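# Unplug the clipped cord from the power strip

## Task

Pull out of the power strip the plug whose cord runs through the strip's wire clip, end with no other loose object in either gripper, and leave that plug well away from the wire clip.

## Robot and tools

Robot: two arms, left_arm and right_arm, each ending in a parallel two-finger gripper with a wrist camera. Bases in the scene frame: left_arm at (+0.036, +0.309, +0.009) m, right_arm at (-0.002, -0.251, +0.037) m, both turned only slightly about z. A camera stand sits behind the arms. Loose objects may occasionally get a brief outside nudge.

Frames. Reported hand positions, orientations, velocities and targets use the scene frame: origin at table height midway between the nominal bases, +x away from the robot over the table, +y toward left_arm, +z up. Arm names do not match image left/right. Motion offsets are instead expressed in each gripper's own Hand target axes: +z points along the fingers, y is the direction the fingers open and close. end_effector_position is the point between the pads, roughly 1 cm short of the fingertips. Reported poses can be a few cm off, more when the arm reaches far.

Row format (shared by execute_actions and move): one flat list of 14 numbers, each in [-1, 1]. First left_arm: dx, dy, dz, rx, ry, rz, opening; then the same seven for right_arm. Both arms always appear even if one stays still. dx..rz are an offset, not a pose: a displacement from that arm's Hand target as it was when the action or move began, along that Hand target's axes. Scale: 1.0 = 0.6 m for dx, dy, dz and 180 degrees for rotation; rx, ry, rz form a single rotation vector. Every row counts from the same starting Hand target, not from the row before; but a new action or call starts from the updated Hand target, so sending the same offset again moves further. Opening is absolute: +1 fully open (0.094 m), -1 closed. Sending 0 as opening commands a half-open gripper, so to keep a grip unchanged repeat its current command (shown under Tool commands, or else the last value you sent). Sending six zeros for an arm's pose re-requests its Hand target.

execute_actions(actions, cameras): actions is a list of actions; each action is up to 15 rows, one per 1/30 s step, and a short action repeats its last row to fill 15 steps. Images come back only for an empty actions list (which shows all cameras and the scene number and task) or when cameras names them. cameras: list of names, ["all"], or [] for none; an unknown name voids the call.

move(target, speed, blend, opening_speed, grip_force, blocking, cameras): straight-line paths toward target, which is one 14-number row or up to 15 rows; every row is an offset from the same starting Hand targets. speed in m/s, 0.002 to 2.9, default 0.25 (rotation capped at twice that in rad/s); one value or one per target. blend in m rounds corners between listed targets; 0 stops at each. opening_speed: rate of the opening command per second on the -1..+1 scale, at least 0.2; use it for gentle closing. grip_force: newtons per pad, 10 to 50, one value or one per arm, stays set; lower forces close slowly. blocking=false returns after about 0.5 s while the move continues. A move lasts at most 10 s of path and does not avoid obstacles or the other arm. A new opening on the first target is applied at the start; on later targets it is applied on arrival, pausing both arms. The result adds a move: line: done (within 10 mm and 2 degrees, at rest), off_target, moving, held, fault, plus limits such as paced (pose clipped) or held (steps withheld). Neither done nor off_target tells you about contact.

wait(seconds 0 to 10, cameras): lets time pass with commands held; returns early if a running move ends. stop(cameras): brakes the running move; braking needs distance. zoom_image(camera, region=[x0, y0, x1, y1]) enlarges part of a camera's latest image, region at most 504 by 504 px, camera one of those in the newest images. read_manual(section="licences") only returns licence texts. finished_scene(scene) ends the scene irreversibly; the goal must hold without the robot; make no other call after it in that reply.

Cameras: cam_head_left, cam_head_right, cam_high, cam_low, cam_left_wrist, cam_right_wrist, all 672x504. Calibrations are approximate; fixed cameras may have shifted up to about 2.3 degrees and 9 mm, and wrist images may lag during motion.

Control behaviour: each step the commanded orientation is limited to 40 degrees from the measured one. The gripper often rests a few cm short of its Hand target due to friction and weight; waiting does not fix it, another command (even zeros) does, or send the shortfall as an offset. Blocked arms keep pushing until commanded back past the gripper. Avoid moving a hand close to its own base (it can flip the shoulder); go around. Near the first joint axis, small hand moves can swing the arm.

Result lines: Hand target (basis for the next offsets), end_effector_position and quat, Joint positions (last value is finger opening in m), Joint velocities (may say within noise), Joint torques (include gravity, offsets and noise; joints 1 to 3 wrap at ±28 N m), grip_measured (opening on the command scale, reads a little wide when empty, narrower than a squeezed part), grip_effort_nm (gripper motor effort, negative closing, not pad force; a rise toward zero after closing can mean slip). To release, command an opening well above grip_measured.

Avoid: dropping or releasing moving parts, fast impacts, hard pushes on fixed or heavy things, anything leaving the table, arms touching or one gripper closing on the other, strain on wrist camera cables, and arm stops. Motor heat builds from holding loads, stretched poses or pushing at unreachable goals: MOTOR HOT at 75 °C, a fault that folds and disables the arm at 90 °C, collapse at 100 °C.

Each tool is called after "Call:" as name(argument=value, ...) on one line, values as JSON.

## Session

Call:
execute_actions(actions=[])

Scene clock: 0.00 s.
left_arm: end_effector_position=(+0.2482, +0.2444, +0.2874) grip_measured=+1.000 grip_effort_nm=n/a end_effector_quat_wxyz=(+0.471, -0.072, +0.860, -0.185) | right_arm: end_effector_position=(+0.3539, -0.1864, +0.2552) grip_measured=+1.000 grip_effort_nm=n/a end_effector_quat_wxyz=(+0.628, +0.097, +0.739, +0.221)
Joint positions: left_arm=[-0.29 0.557 0.92 -0.873 -0.031 -0.475 0.094] | right_arm=[0.121 1.01 0.38 0.517 -0.06 0.462 0.094]
Joint velocities: within noise
Joint torques (N m): no reading
Heat: left arm: 34 °C; right arm: 26 °C.
Hand target: left_arm +0.2470, +0.2451, +0.2911; +0.475, -0.071, +0.857, -0.185 | right_arm +0.3547, -0.1863, +0.2650; +0.638, +0.095, +0.731, +0.222
Tool commands: left_gripper/opening=+1.0 right_gripper/opening=+1.0
camera_calibration:
cam_left_wrist: T_world_to_cam=[[-0.0189216, -0.924552, 0.380585, 0.125591], [-0.847457, -0.187152, -0.49678, 0.437429], [0.530526, -0.331929, -0.779978, 0.262404], [0, 0, 0, 1]] pos_world=[0.233866, 0.285081, 0.374177]
cam_right_wrist: T_world_to_cam=[[0.136134, -0.877373, -0.460092, -0.0945359], [-0.583596, 0.304262, -0.752888, 0.494294], [0.800552, 0.371001, -0.470611, -0.00643685], [0, 0, 0, 1]] pos_world=[0.306491, -0.23095, 0.325624]

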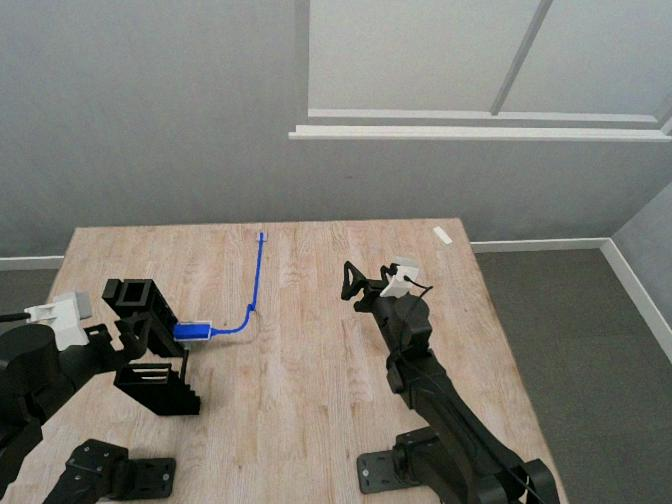

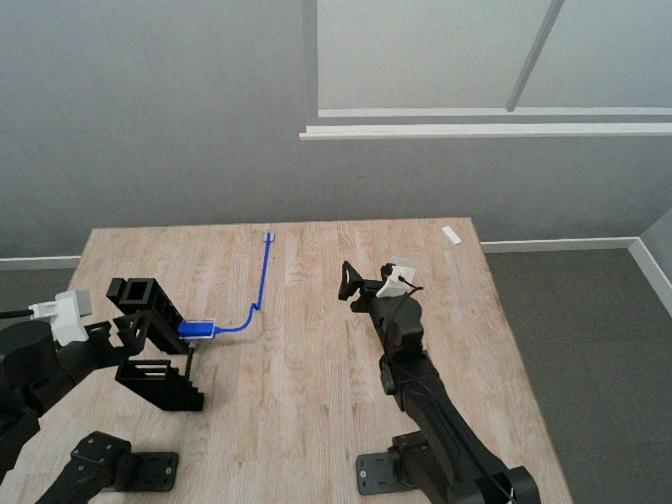

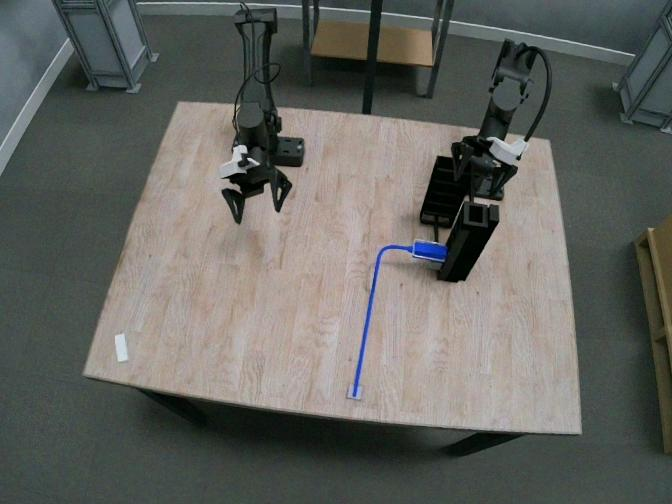

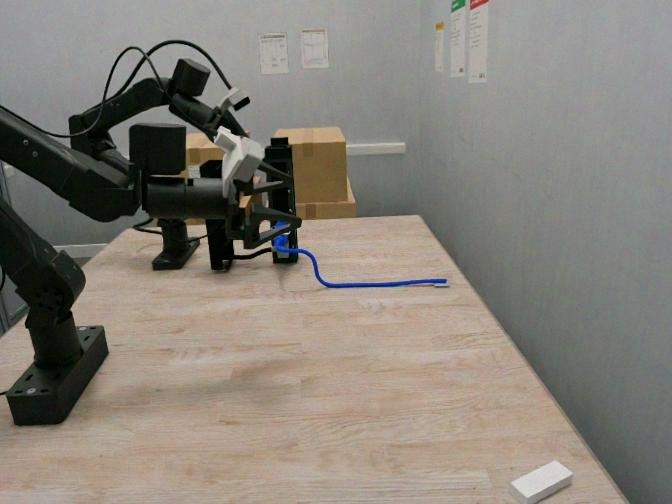

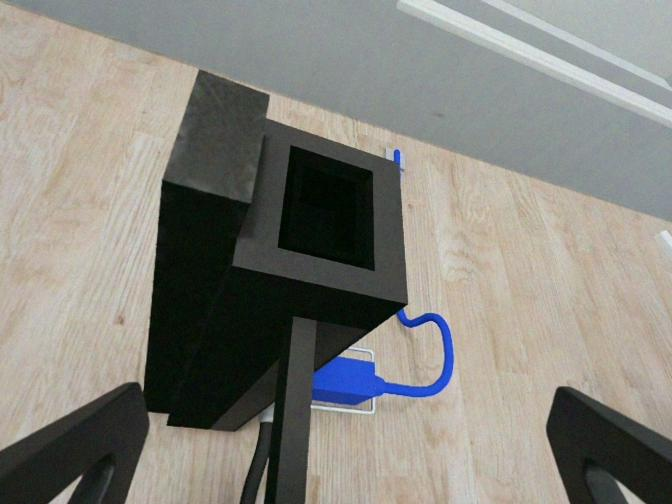

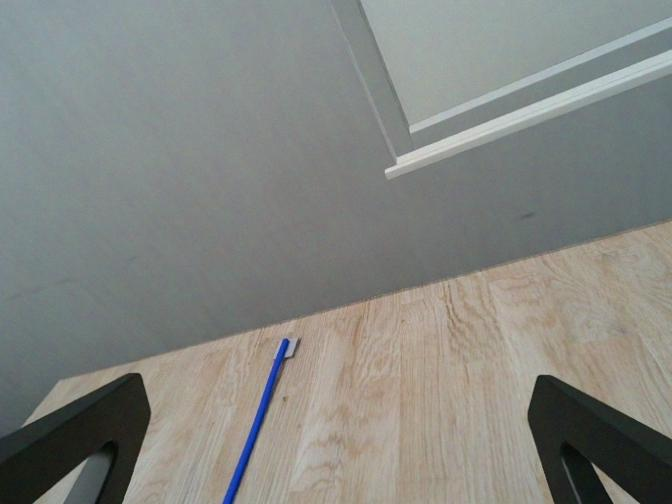

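Call:
zoom_image(camera="cam_left_wrist", region=[140, 60, 480, 504])

Call:
zoom_image(camera="cam_high", region=[380, 120, 540, 300])

Call:
zoom_image(camera="cam_head_right", region=[90, 250, 290, 430])

Call:
zoom_image(camera="cam_low", region=[180, 120, 350, 300])

Scaled by 1.135 from the camera's 672x504 image, which has a finer 960x720 frame.

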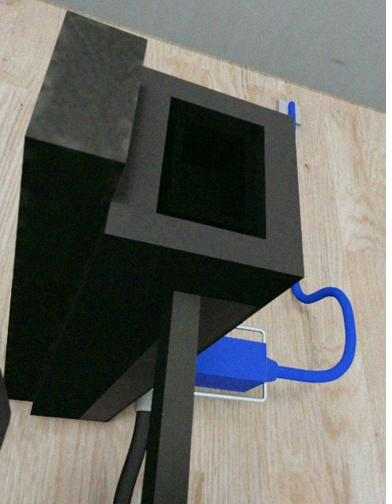

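Scaled by 2.800 from the camera's 672x504 image, which has a finer 960x720 frame.

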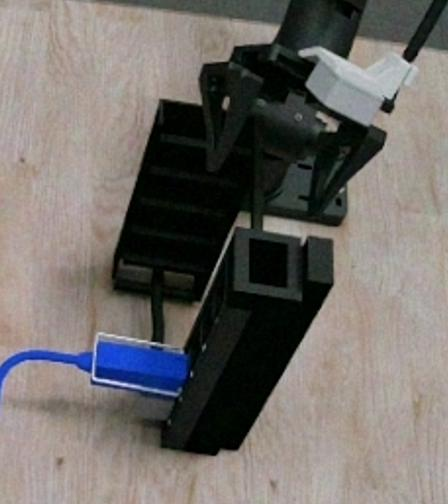

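Scaled by 2.520 from the camera's 672x504 image, which has a finer 960x720 frame.

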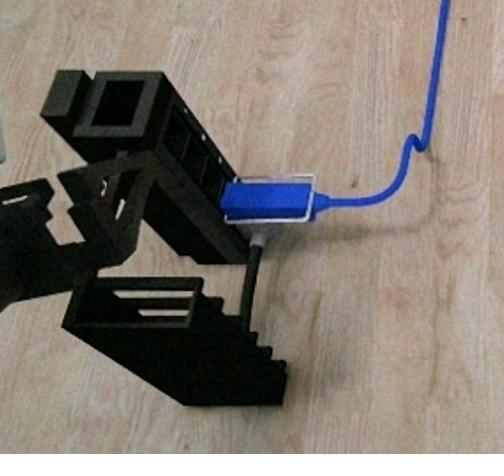

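Scaled by 2.800 from the camera's 672x504 image, which has a finer 960x720 frame.

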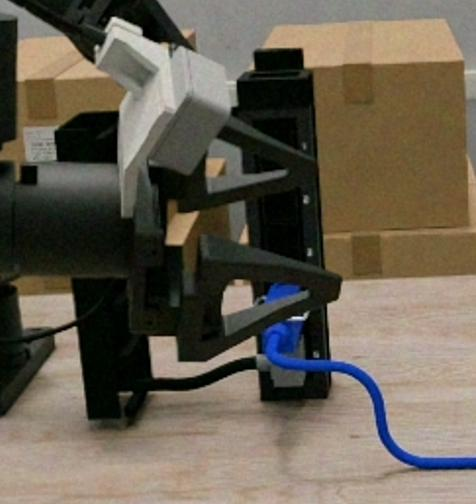

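Call:
move(target=[0,0,0,0,0,0,1,0.257,0.268,-0.01,-0.388,0.214,-0.254,1], cameras=["all"])

Call:
zoom_image(camera="cam_right_wrist", region=[180, 150, 500, 450])

Scene clock: 26.80 s.
left_arm: end_effector_position=(+0.2482, +0.2444, +0.2874) grip_measured=+1.000 grip_effort_nm=0.01 end_effector_quat_wxyz=(+0.471, -0.072, +0.860, -0.185) | right_arm: end_effector_position=(+0.2961, +0.0138, +0.1896) grip_measured=+1.000 grip_effort_nm=0.01 end_effector_quat_wxyz=(-0.347, +0.606, -0.626, -0.348)
Joint positions: left_arm=[-0.29 0.557 0.92 -0.873 -0.031 -0.475 0.094] | right_arm=[0.329 1.645 1.099 -0.488 -0.925 -0.912 0.094]
Joint torques (N m): left_arm=[-0.02 1.59 8.38 1.28 -0.04 -0.02] | right_arm=[0.46 -6.8 10.54 1.24 -0.57 -0.14]
Heat: left arm: 37 °C; right arm: 30 °C.
Hand target: left_arm +0.2470, +0.2451, +0.2911; +0.475, -0.071, +0.857, -0.185 | right_arm +0.2996, +0.0195, +0.1998; -0.354, +0.611, -0.613, -0.354
Off the commanded pose: left_arm 0.004 m, 1 deg | right_arm 0.012 m, 2 deg.
move: off_target (right_arm)
camera_calibration:
cam_left_wrist: T_world_to_cam=[[-0.0189216, -0.924552, 0.380585, 0.125591], [-0.847457, -0.187152, -0.49678, 0.437429], [0.530526, -0.331929, -0.779978, 0.262404], [0, 0, 0, 1]] pos_world=[0.233866, 0.285081, 0.374177]
cam_right_wrist: T_world_to_cam=[[0.999273, -0.0258587, -0.0280057, -0.290369], [-0.0370962, -0.828698, -0.558466, 0.167249], [-0.00876705, 0.559099, -0.829055, 0.239732], [0, 0, 0, 1]] pos_world=[0.298464, -0.00294321, 0.284022]

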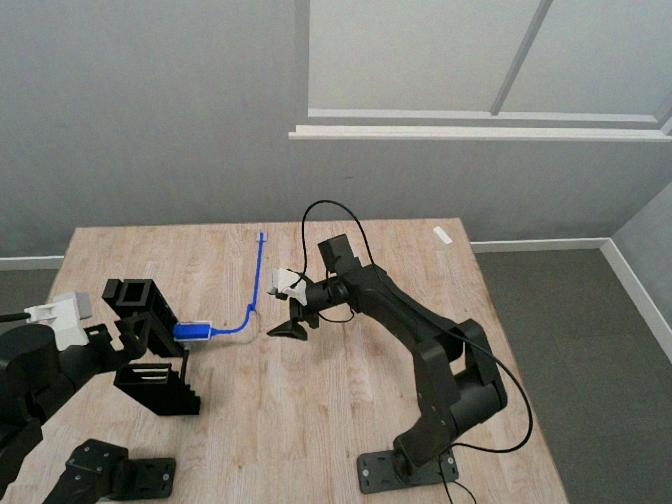

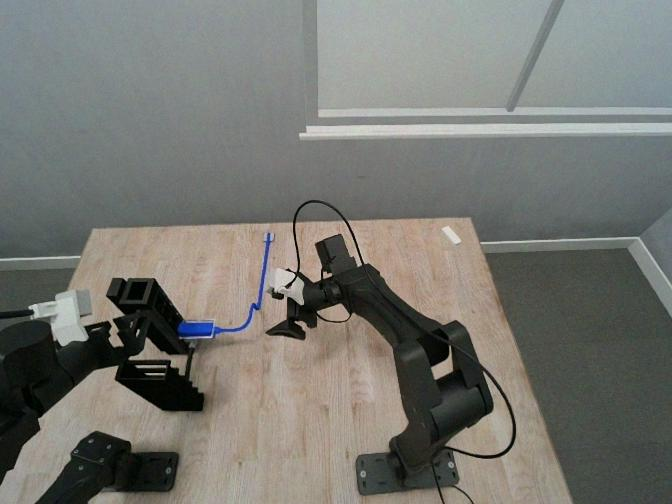

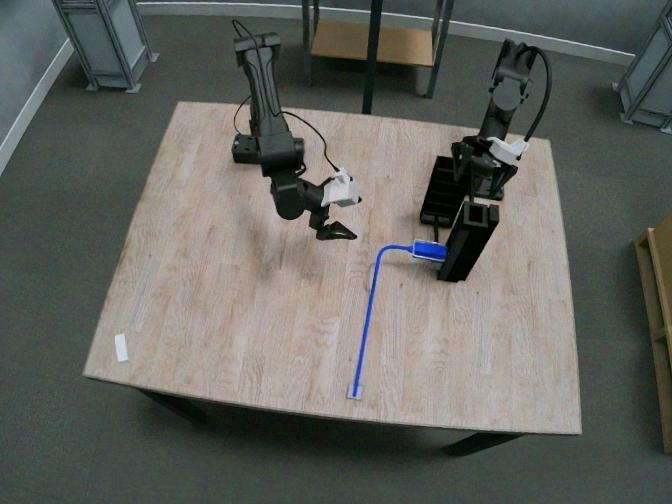

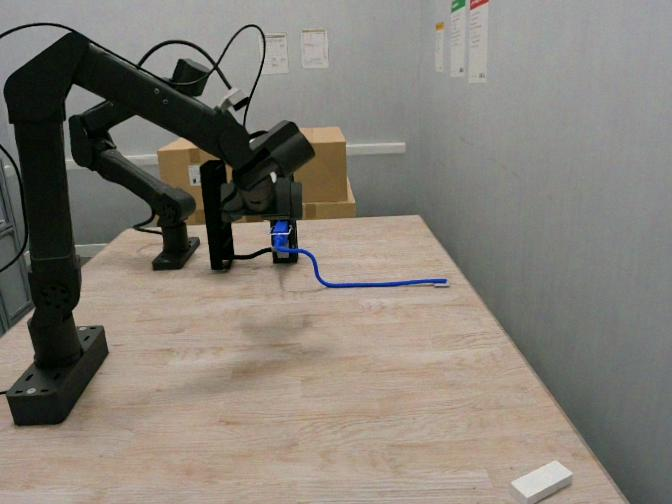

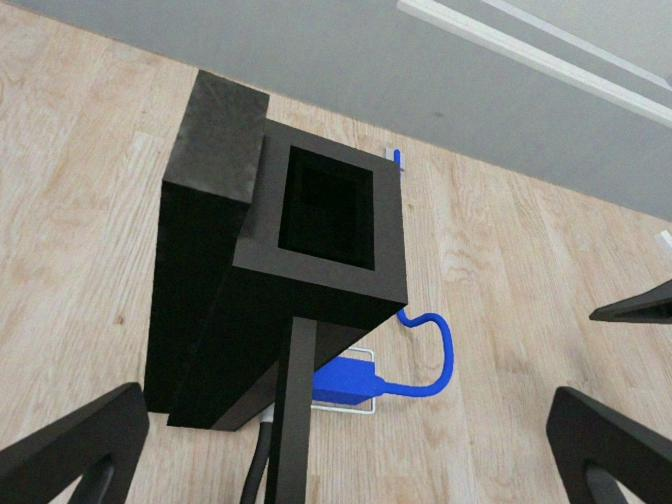

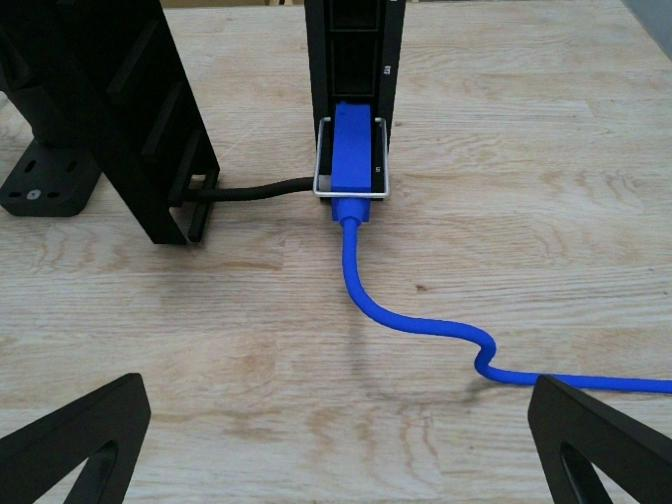

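Scaled by 1.575 from the camera's 672x504 image, which has a finer 960x720 frame.

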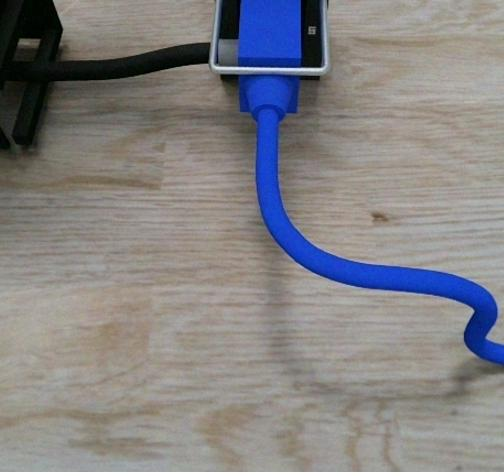

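Call:
move(target=[0,0,0,0,0,0,1,0.127,-0.013,0.179,0,-0.167,0,-0.3], cameras=["cam_head_right","cam_low","cam_right_wrist"])

Call:
zoom_image(camera="cam_low", region=[180, 120, 350, 300])

Call:
zoom_image(camera="cam_right_wrist", region=[180, 150, 500, 504])

Scene clock: 46.67 s.
left_arm: end_effector_position=(+0.2482, +0.2444, +0.2874) grip_measured=+1.000 grip_effort_nm=0.00 end_effector_quat_wxyz=(+0.471, -0.072, +0.860, -0.185) | right_arm: end_effector_position=(+0.3107, +0.0733, +0.0810) grip_measured=-0.299 grip_effort_nm=-0.05 end_effector_quat_wxyz=(+0.487, -0.502, +0.511, +0.500)
Joint positions: left_arm=[-0.29 0.557 0.92 -0.873 -0.031 -0.475 0.094] | right_arm=[0.402 2.396 0.828 1.504 -1.147 -0.036 0.033]
Joint torques (N m): left_arm=[0.01 1.57 8.35 1.29 -0.03 -0.03] | right_arm=[0.77 -9.24 2.54 2.54 0.04 -0.02]
Heat: left arm: 37 °C; right arm: 28 °C.
Hand target: left_arm +0.2470, +0.2451, +0.2911; +0.475, -0.071, +0.857, -0.185 | right_arm +0.3074, +0.0747, +0.0803; +0.501, -0.498, +0.500, +0.501
Off the commanded pose: left_arm 0.004 m, 1 deg | right_arm 0.004 m, 2 deg.
joint sent to its limit (right arm) — joint 4 (wrist pitch), upper limit. The joint targets still meet the commanded pose.
move: done
camera_calibration:
cam_right_wrist: T_world_to_cam=[[0.999372, 0.00790528, -0.0345387, -0.30849], [-0.0274336, -0.444271, -0.895472, 0.152499], [-0.0224235, 0.895858, -0.443775, 0.0649257], [0, 0, 0, 1]] pos_world=[0.313936, 0.0120255, 0.154716]
Images, in order (width x height): cam_head_right 672x504, cam_low 672x504, cam_right_wrist 672x504.

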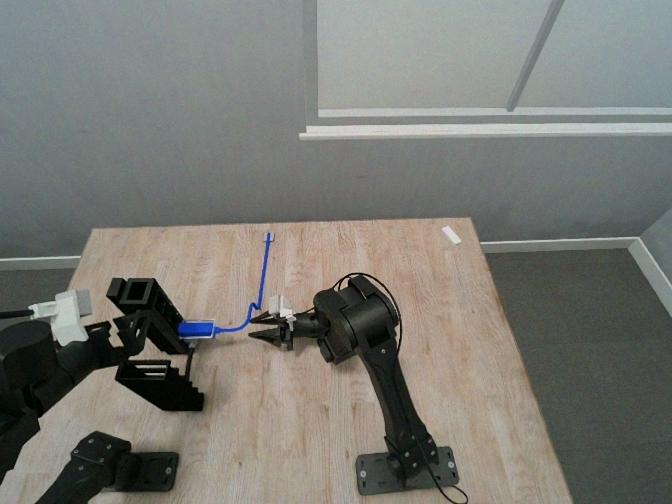

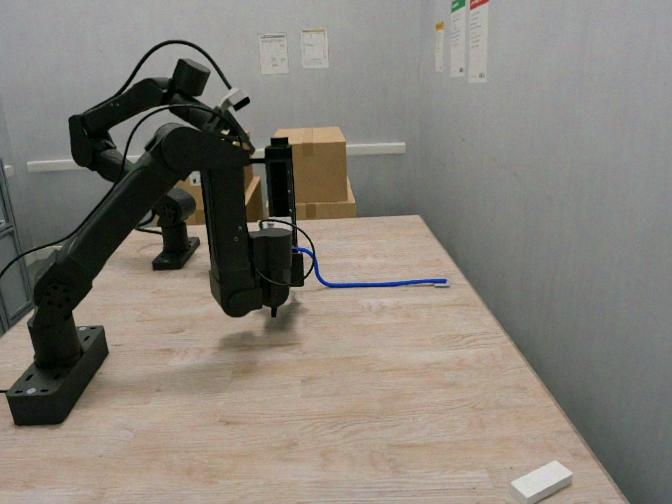

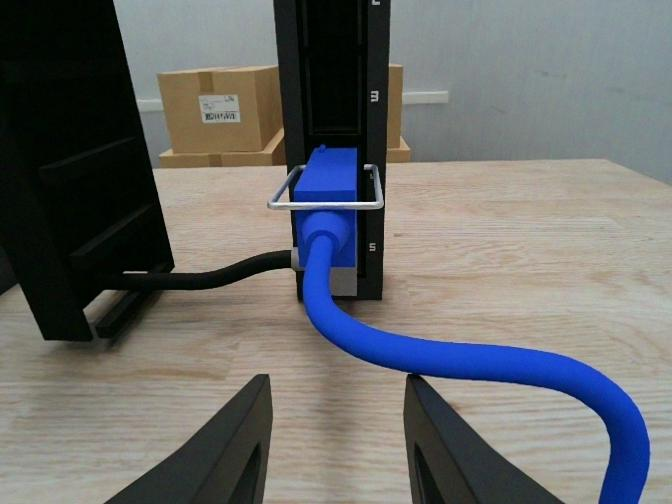

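Scaled by 2.800 from the camera's 672x504 image, which has a finer 960x720 frame.

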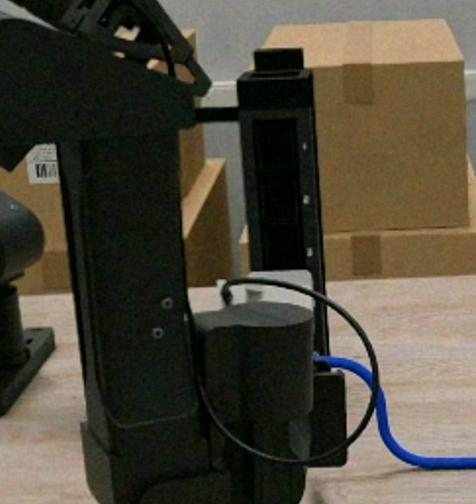

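Scaled by 1.424 from the camera's 672x504 image, which has a finer 960x720 frame.

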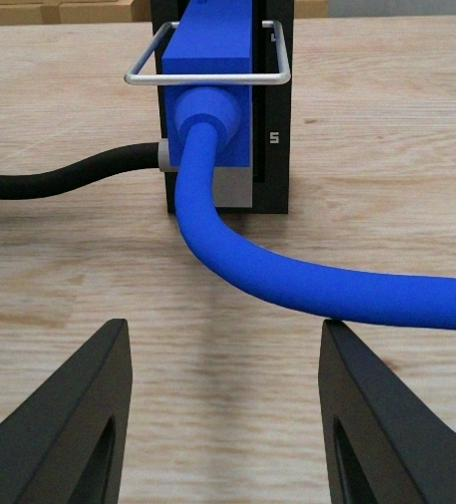

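Call:
move(target=[0,0,0,0,0,0,1,0.003,0.007,0.152,0,0,0,-0.23], speed=0.1, cameras=["cam_head_right","cam_right_wrist"])

Call:
zoom_image(camera="cam_right_wrist", region=[180, 150, 500, 504])

Scene clock: 59.70 s.
left_arm: end_effector_position=(+0.2482, +0.2444, +0.2874) grip_measured=+1.000 grip_effort_nm=0.01 end_effector_quat_wxyz=(+0.471, -0.072, +0.860, -0.185) | right_arm: end_effector_position=(+0.3031, +0.1570, +0.0707) grip_measured=-0.231 grip_effort_nm=0.08 end_effector_quat_wxyz=(+0.487, -0.492, +0.520, +0.499)
Joint positions: left_arm=[-0.29 0.557 0.92 -0.873 -0.031 -0.475 0.094] | right_arm=[0.617 2.482 0.992 1.448 -0.912 0.007 0.036]
Joint torques (N m): left_arm=[0.01 1.59 8.32 1.29 -0.05 -0.02] | right_arm=[1.25 -10.95 6.8 2.35 -0.04 -0.06]
Heat: left arm: 38 °C; right arm: 30 °C.
Hand target: left_arm +0.2470, +0.2451, +0.2911; +0.475, -0.071, +0.857, -0.185 | right_arm +0.3035, +0.1659, +0.0788; +0.501, -0.498, +0.500, +0.500
Off the commanded pose: left_arm 0.004 m, 1 deg | right_arm 0.012 m, 3 deg.
move: off_target (right_arm)
camera_calibration:
cam_right_wrist: T_world_to_cam=[[0.998561, -0.0119832, -0.052279, -0.297244], [-0.0521727, -0.443057, -0.894974, 0.187585], [-0.0124379, 0.896413, -0.443045, -0.0179191], [0, 0, 0, 1]] pos_world=[0.306381, 0.095612, 0.144405]
Images, in order (width x height): cam_head_right 672x504, cam_right_wrist 672x504.

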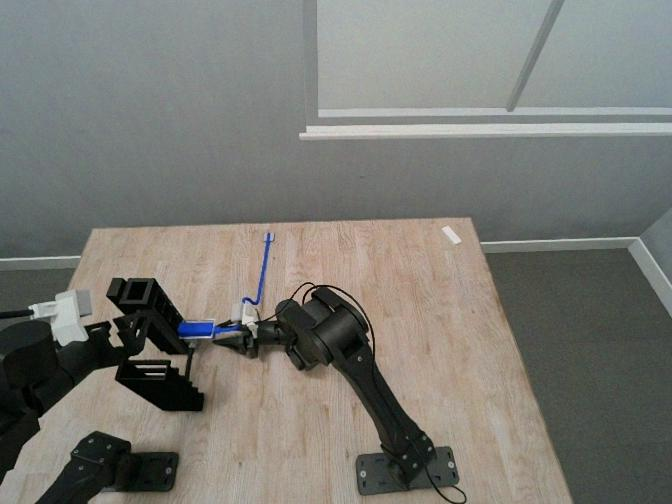

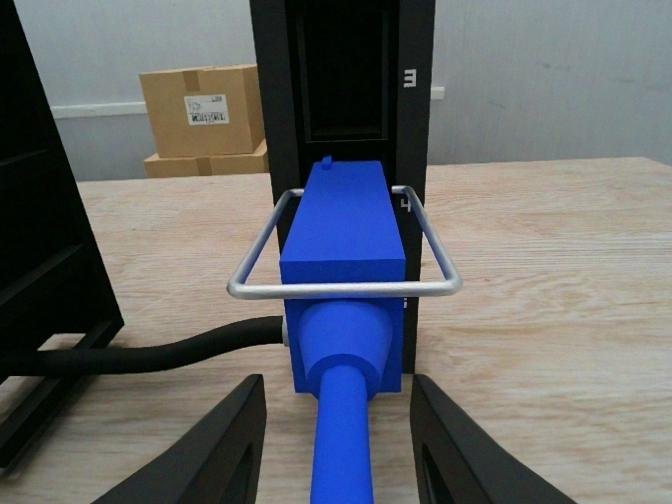

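Scaled by 1.424 from the camera's 672x504 image, which has a finer 960x720 frame.

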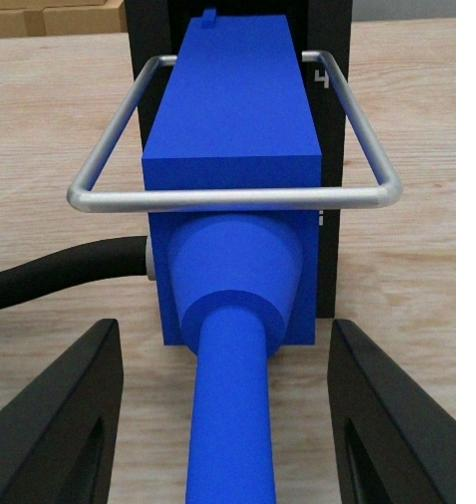

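Call:
move(target=[[0,0,0,0,0,0,1,-0.019,-0.005,0.03,0,0,0,-0.23],[0,0,0,0,0,0,1,-0.055,-0.005,0.03,0,0,0,-0.23],[0,0,0,0,0,0,1,-0.1,-0.005,0.05,0,0,0,-0.23],[0,0,0,0,0,0,1,-0.16,-0.005,0.10,0,0,0,-0.23]], speed=0.06, blend=[0,0.01,0.01,0], cameras=["cam_head_right","cam_right_wrist"])

Scene clock: 70.77 s.
left_arm: end_effector_position=(+0.2482, +0.2444, +0.2874) grip_measured=+1.000 grip_effort_nm=0.00 end_effector_quat_wxyz=(+0.471, -0.072, +0.860, -0.185) | right_arm: end_effector_position=(+0.3105, +0.1813, +0.0950) grip_measured=-0.231 grip_effort_nm=0.08 end_effector_quat_wxyz=(+0.432, -0.472, +0.592, +0.490)
Joint positions: left_arm=[-0.29 0.557 0.92 -0.873 -0.031 -0.475 0.094] | right_arm=[0.669 2.302 1.037 1.048 -0.815 0.017 0.036]
Joint torques (N m): left_arm=[-0.05 1.55 8.35 1.27 -0.03 -0.01] | right_arm=[5.68 -18.73 13.31 2.96 -0.04 -0.05]
Heat: left arm: 38 °C; right arm: 31 °C.
Hand target: left_arm +0.2470, +0.2451, +0.2911; +0.475, -0.071, +0.857, -0.185 | right_arm +0.3066, +0.2256, +0.1750; +0.501, -0.498, +0.500, +0.501
Off the commanded pose: left_arm 0.004 m, 1 deg | right_arm 0.091 m, 14 deg.
move: off_target (right_arm)
camera_calibration:
cam_right_wrist: T_world_to_cam=[[0.980079, -0.0713188, -0.18536, -0.273919], [-0.194256, -0.538505, -0.819925, 0.274794], [-0.0413412, 0.839599, -0.541632, -0.000238655], [0, 0, 0, 1]] pos_world=[0.321833, 0.128643, 0.174408]
Images, in order (width x height): cam_head_right 672x504, cam_right_wrist 672x504.

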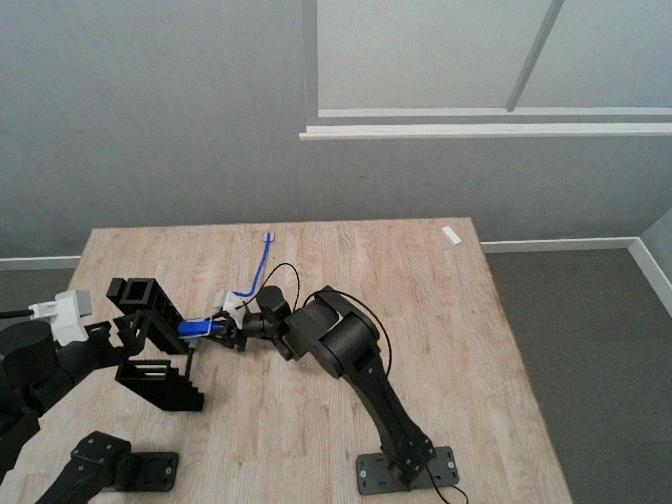

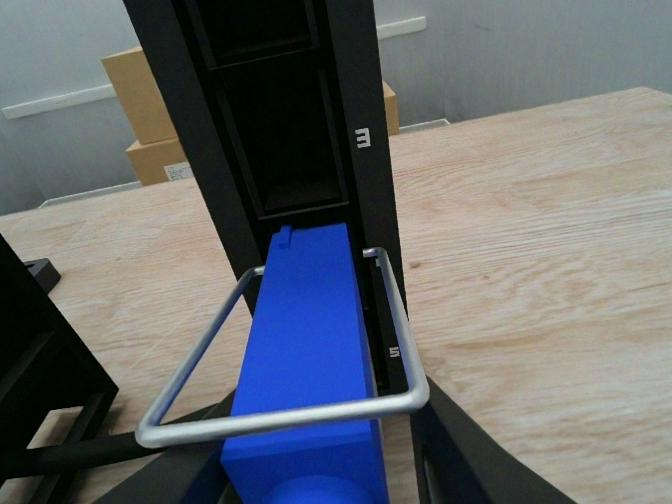

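Call:
move(target=[0,0,0,0,0,0,1,0.145,0,-0.085,0,0,0,-0.23], speed=0.2, cameras=["cam_low","cam_head_right","cam_right_wrist","cam_left_wrist"])

Call:
zoom_image(camera="cam_left_wrist", region=[250, 250, 500, 450])

Call:
zoom_image(camera="cam_head_right", region=[130, 270, 290, 390])

Scene clock: 76.03 s.
left_arm: end_effector_position=(+0.2482, +0.2444, +0.2874) grip_measured=+1.000 grip_effort_nm=0.00 end_effector_quat_wxyz=(+0.471, -0.072, +0.860, -0.185) | right_arm: end_effector_position=(+0.3125, +0.1680, +0.0871) grip_measured=-0.231 grip_effort_nm=0.06 end_effector_quat_wxyz=(+0.499, -0.491, +0.514, +0.496)
Joint positions: left_arm=[-0.29 0.557 0.92 -0.873 -0.031 -0.475 0.094] | right_arm=[0.628 2.454 1.037 1.399 -0.892 0.006 0.036]
Joint torques (N m): left_arm=[-0.01 1.59 8.39 1.27 -0.06 -0.02] | right_arm=[1.47 -10.7 5.61 2.36 -0.09 -0.07]
Heat: left arm: 38 °C; right arm: 32 °C.
Hand target: left_arm +0.2470, +0.2451, +0.2911; +0.475, -0.071, +0.857, -0.185 | right_arm +0.3064, +0.1749, +0.0878; +0.501, -0.498, +0.500, +0.501
Off the commanded pose: left_arm 0.004 m, 1 deg | right_arm 0.009 m, 2 deg.
move: done
camera_calibration:
cam_left_wrist: T_world_to_cam=[[-0.0189216, -0.924552, 0.380585, 0.125591], [-0.847457, -0.187152, -0.49678, 0.437429], [0.530526, -0.331929, -0.779978, 0.262404], [0, 0, 0, 1]] pos_world=[0.233866, 0.285081, 0.374177]
cam_right_wrist: T_world_to_cam=[[0.999263, -0.0208294, -0.0322311, -0.306197], [-0.038058, -0.430004, -0.902025, 0.201577], [0.00492914, 0.902587, -0.43048, -0.0279138], [0, 0, 0, 1]] pos_world=[0.313781, 0.105495, 0.159942]
Images, in order (width x height): cam_head_right 672x504, cam_low 672x504, cam_left_wrist 672x504, cam_right_wrist 672x504.

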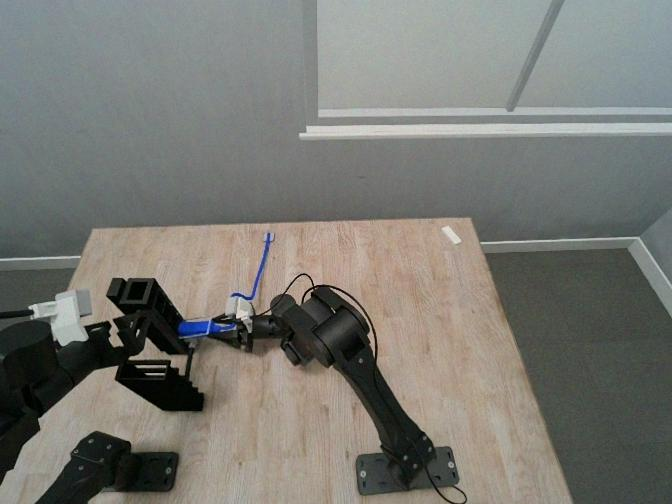

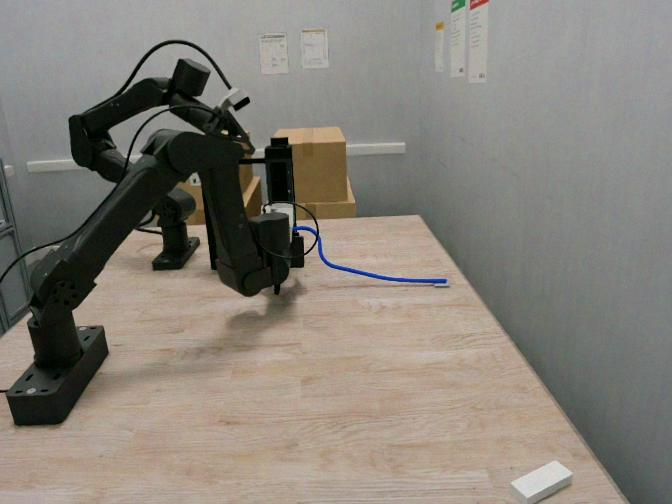

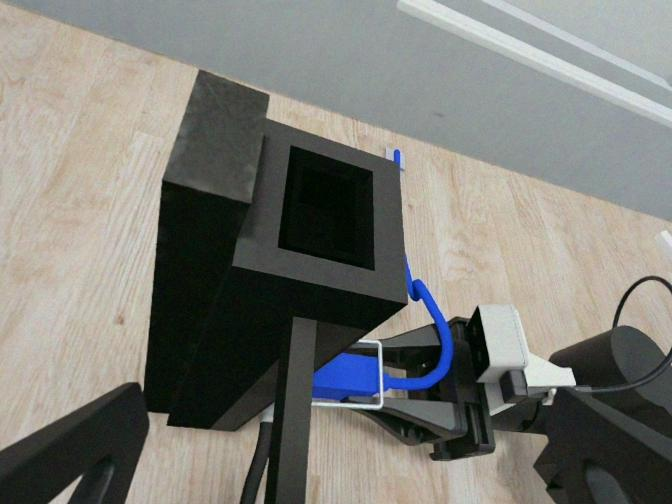

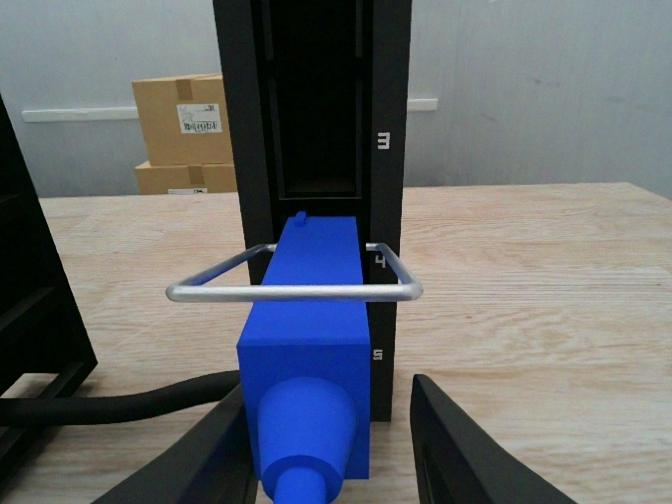

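Scaled by 2.016 from the camera's 672x504 image, which has a finer 960x720 frame.

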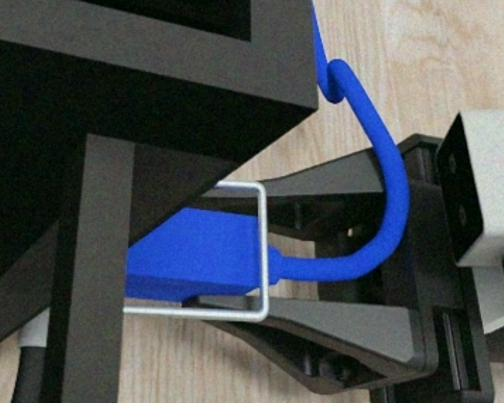

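Scaled by 3.150 from the camera's 672x504 image, which has a finer 960x720 frame.

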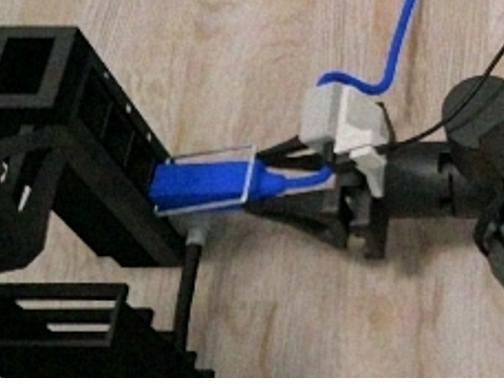

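Call:
move(target=[[0,0,0,0,0,0,1,0,0.010,0,0,0,0,-0.1],[0,0,0,0,0,0,1,0.003,0.010,0.028,0,0,0,-0.1],[0,0,0,0,0,0,1,0.003,0.010,0.028,0,0,0,-0.75]], speed=0.08, cameras=["cam_left_wrist","cam_right_wrist"])

Scene clock: 83.03 s.
left_arm: end_effector_position=(+0.2482, +0.2444, +0.2874) grip_measured=+1.000 grip_effort_nm=0.01 end_effector_quat_wxyz=(+0.471, -0.072, +0.860, -0.185) | right_arm: end_effector_position=(+0.3083, +0.1699, +0.0843) grip_measured=-0.518 grip_effort_nm=-1.09 end_effector_quat_wxyz=(+0.498, -0.493, +0.510, +0.498)
Joint positions: left_arm=[-0.29 0.557 0.92 -0.873 -0.031 -0.475 0.094] | right_arm=[0.636 2.468 1.037 1.42 -0.893 0.009 0.023]
Joint torques (N m): left_arm=[-0.03 1.59 8.36 1.29 -0.05 -0.01] | right_arm=[4.37 -10.71 7.66 2 0.31 -0.07]
Heat: left arm: 38 °C; right arm: 32 °C.
Hand target: left_arm +0.2470, +0.2451, +0.2911; +0.475, -0.071, +0.857, -0.185 | right_arm +0.3004, +0.1917, +0.0860; +0.501, -0.498, +0.500, +0.501
Off the commanded pose: left_arm 0.004 m, 1 deg | right_arm 0.023 m, 1 deg.
move: off_target (right_arm); target 3's new opening was sent with right_arm's hand 0.026 m and 2 deg from that target
camera_calibration:
cam_left_wrist: T_world_to_cam=[[-0.0189216, -0.924552, 0.380585, 0.125591], [-0.847457, -0.187152, -0.49678, 0.437429], [0.530526, -0.331929, -0.779978, 0.262404], [0, 0, 0, 1]] pos_world=[0.233866, 0.285081, 0.374177]
cam_right_wrist: T_world_to_cam=[[0.999501, -0.0119641, -0.0292197, -0.303845], [-0.0315316, -0.426299, -0.904033, 0.197267], [-0.00164041, 0.904503, -0.426464, -0.0295614], [0, 0, 0, 1]] pos_world=[0.309865, 0.107198, 0.156851]
Images, in order (width x height): cam_left_wrist 672x504, cam_right_wrist 672x504.

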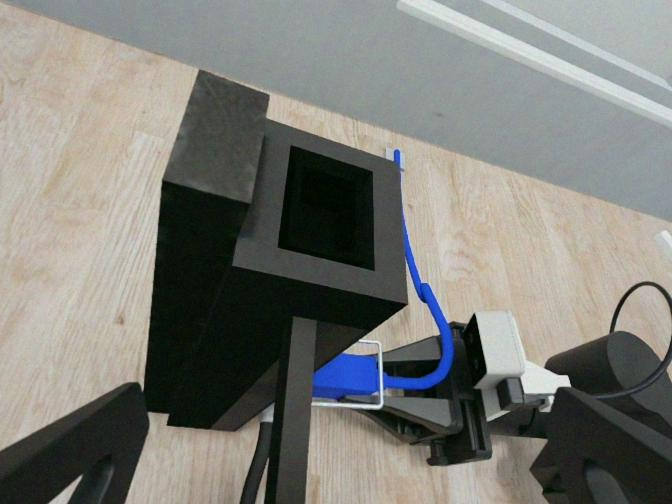

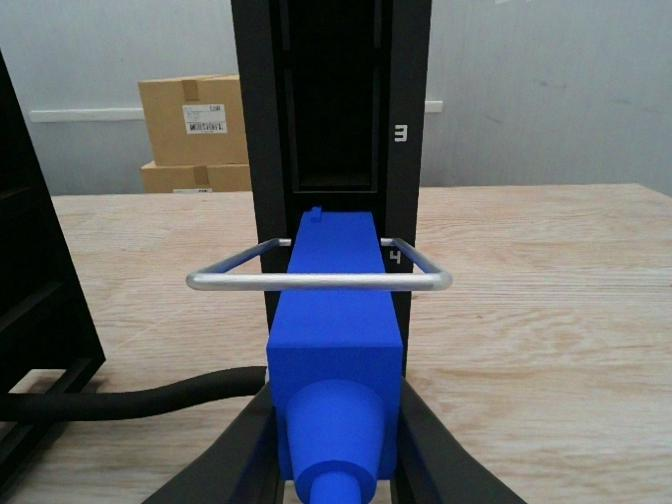

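Call:
move(target=[0,0,0,0,0,0,1,0,-0.012,-0.24,0,0,0,-0.75], speed=0.1, cameras=["cam_left_wrist","cam_right_wrist","cam_head_right"])

Scene clock: 87.83 s.
left_arm: end_effector_position=(+0.2482, +0.2444, +0.2874) grip_measured=+1.000 grip_effort_nm=0.00 end_effector_quat_wxyz=(+0.471, -0.072, +0.860, -0.185) | right_arm: end_effector_position=(+0.3078, +0.0479, +0.0625) grip_measured=-0.516 grip_effort_nm=-1.02 end_effector_quat_wxyz=(+0.467, -0.486, +0.537, +0.507)
Joint positions: left_arm=[-0.29 0.557 0.92 -0.873 -0.031 -0.475 0.094] | right_arm=[0.339 2.422 0.779 1.505 -1.195 -0.036 0.023]
Joint torques (N m): left_arm=[-0.03 1.58 8.34 1.29 -0.04 0] | right_arm=[-0.05 -14.54 1.89 2.49 -0.22 -0.19]
Heat: left arm: 38 °C; right arm: 32 °C.
Hand target: left_arm +0.2470, +0.2451, +0.2911; +0.475, -0.071, +0.857, -0.185 | right_arm +0.3074, +0.0477, +0.0856; +0.501, -0.498, +0.500, +0.500
Off the commanded pose: left_arm 0.004 m, 1 deg | right_arm 0.023 m, 6 deg.
joint sent to its limit (right arm) — joint 4 (wrist pitch), upper limit. The joint targets still meet the commanded pose.
move: off_target (right_arm)
camera_calibration:
cam_left_wrist: T_world_to_cam=[[-0.0189216, -0.924552, 0.380585, 0.125591], [-0.847457, -0.187152, -0.49678, 0.437429], [0.530526, -0.331929, -0.779978, 0.262404], [0, 0, 0, 1]] pos_world=[0.233866, 0.285081, 0.374177]
cam_right_wrist: T_world_to_cam=[[0.994529, -0.00842142, -0.104125, -0.29938], [-0.0961036, -0.464497, -0.880345, 0.145781], [-0.0409521, 0.885535, -0.462765, 0.086797], [0, 0, 0, 1]] pos_world=[0.315307, -0.0116684, 0.137331]
Images, in order (width x height): cam_head_right 672x504, cam_left_wrist 672x504, cam_right_wrist 672x504.

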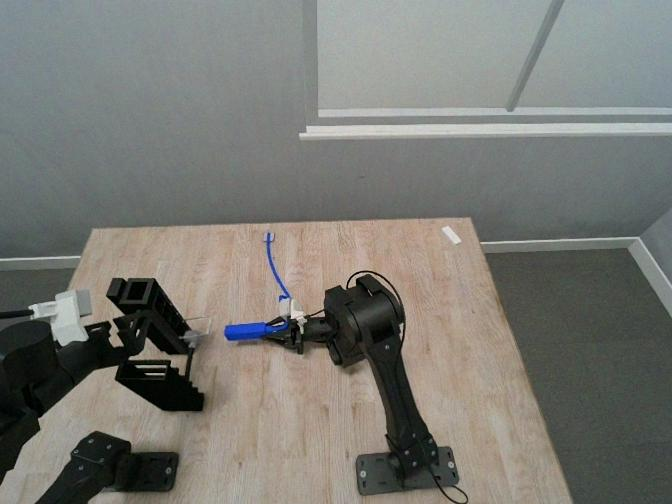

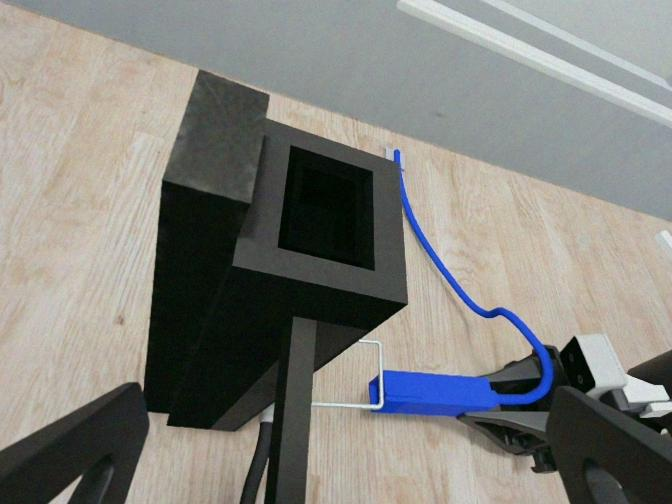

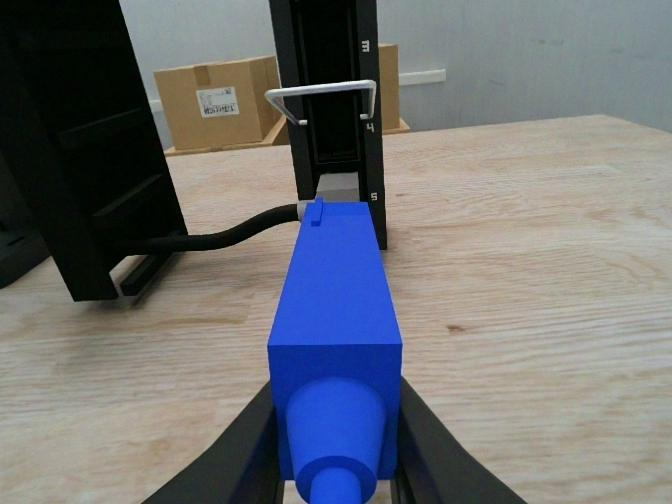

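Call:
move(target=[0,0,0,0,0,0,1,0.03,-0.083,-0.05,0,0.1,0,-0.75], speed=0.12, cameras=["cam_low","cam_right_wrist","cam_head_right"])

Call:
zoom_image(camera="cam_low", region=[200, 160, 400, 340])

Scene clock: 95.63 s.
left_arm: end_effector_position=(+0.2482, +0.2444, +0.2874) grip_measured=+1.000 grip_effort_nm=0.00 end_effector_quat_wxyz=(+0.471, -0.072, +0.860, -0.185) | right_arm: end_effector_position=(+0.3472, +0.0170, +0.0465) grip_measured=-0.516 grip_effort_nm=-1.02 end_effector_quat_wxyz=(-0.399, +0.564, -0.587, -0.422)
Joint positions: left_arm=[-0.29 0.557 0.92 -0.873 -0.031 -0.475 0.094] | right_arm=[0.243 2.208 1.01 0.269 -1.153 -0.839 0.023]
Joint torques (N m): left_arm=[-0.01 1.59 8.36 1.29 -0.04 -0.01] | right_arm=[-0.51 -14.39 7.17 1.21 -0.5 -0.13]
Heat: left arm: 38 °C; right arm: 31 °C.
Hand target: left_arm +0.2470, +0.2451, +0.2911; +0.475, -0.071, +0.857, -0.185 | right_arm +0.3570, +0.0176, +0.0674; -0.417, +0.570, -0.572, -0.416
Off the commanded pose: left_arm 0.004 m, 1 deg | right_arm 0.023 m, 3 deg.
move: off_target (right_arm)
camera_calibration:
cam_right_wrist: T_world_to_cam=[[0.998292, -0.00616601, -0.0580998, -0.343909], [-0.0461649, -0.692747, -0.719701, 0.100155], [-0.0358108, 0.721154, -0.691848, 0.120083], [0, 0, 0, 1]] pos_world=[0.352246, -0.0193365, 0.13518]
Images, in order (width x height): cam_head_right 672x504, cam_low 672x504, cam_right_wrist 672x504.

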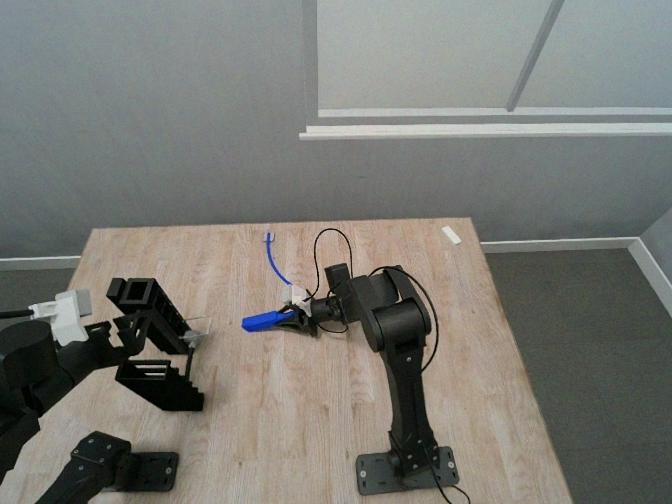

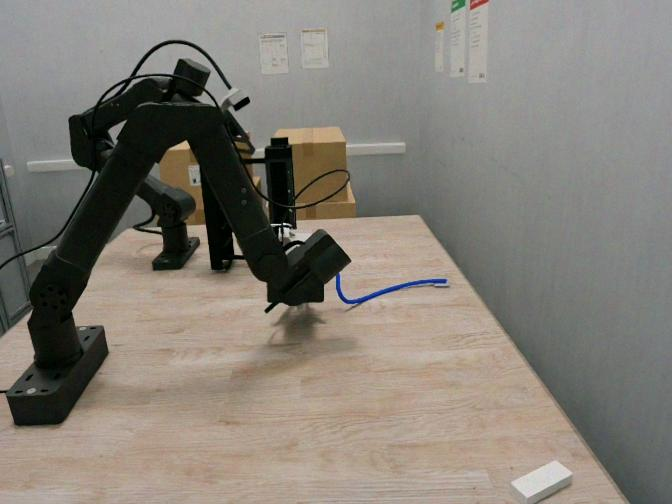

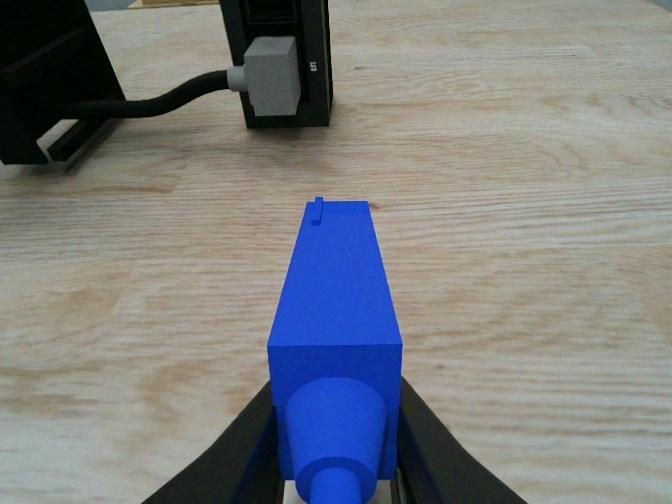

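Scaled by 2.520 from the camera's 672x504 image, which has a finer 960x720 frame.

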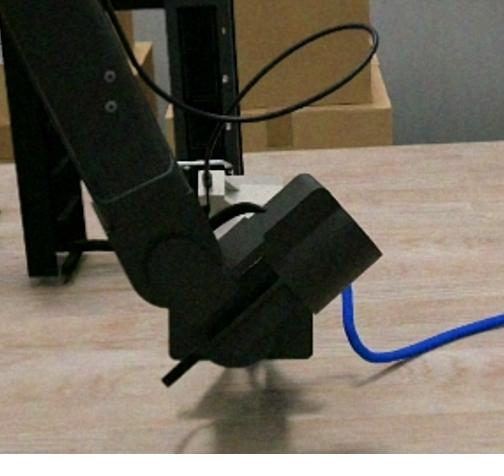

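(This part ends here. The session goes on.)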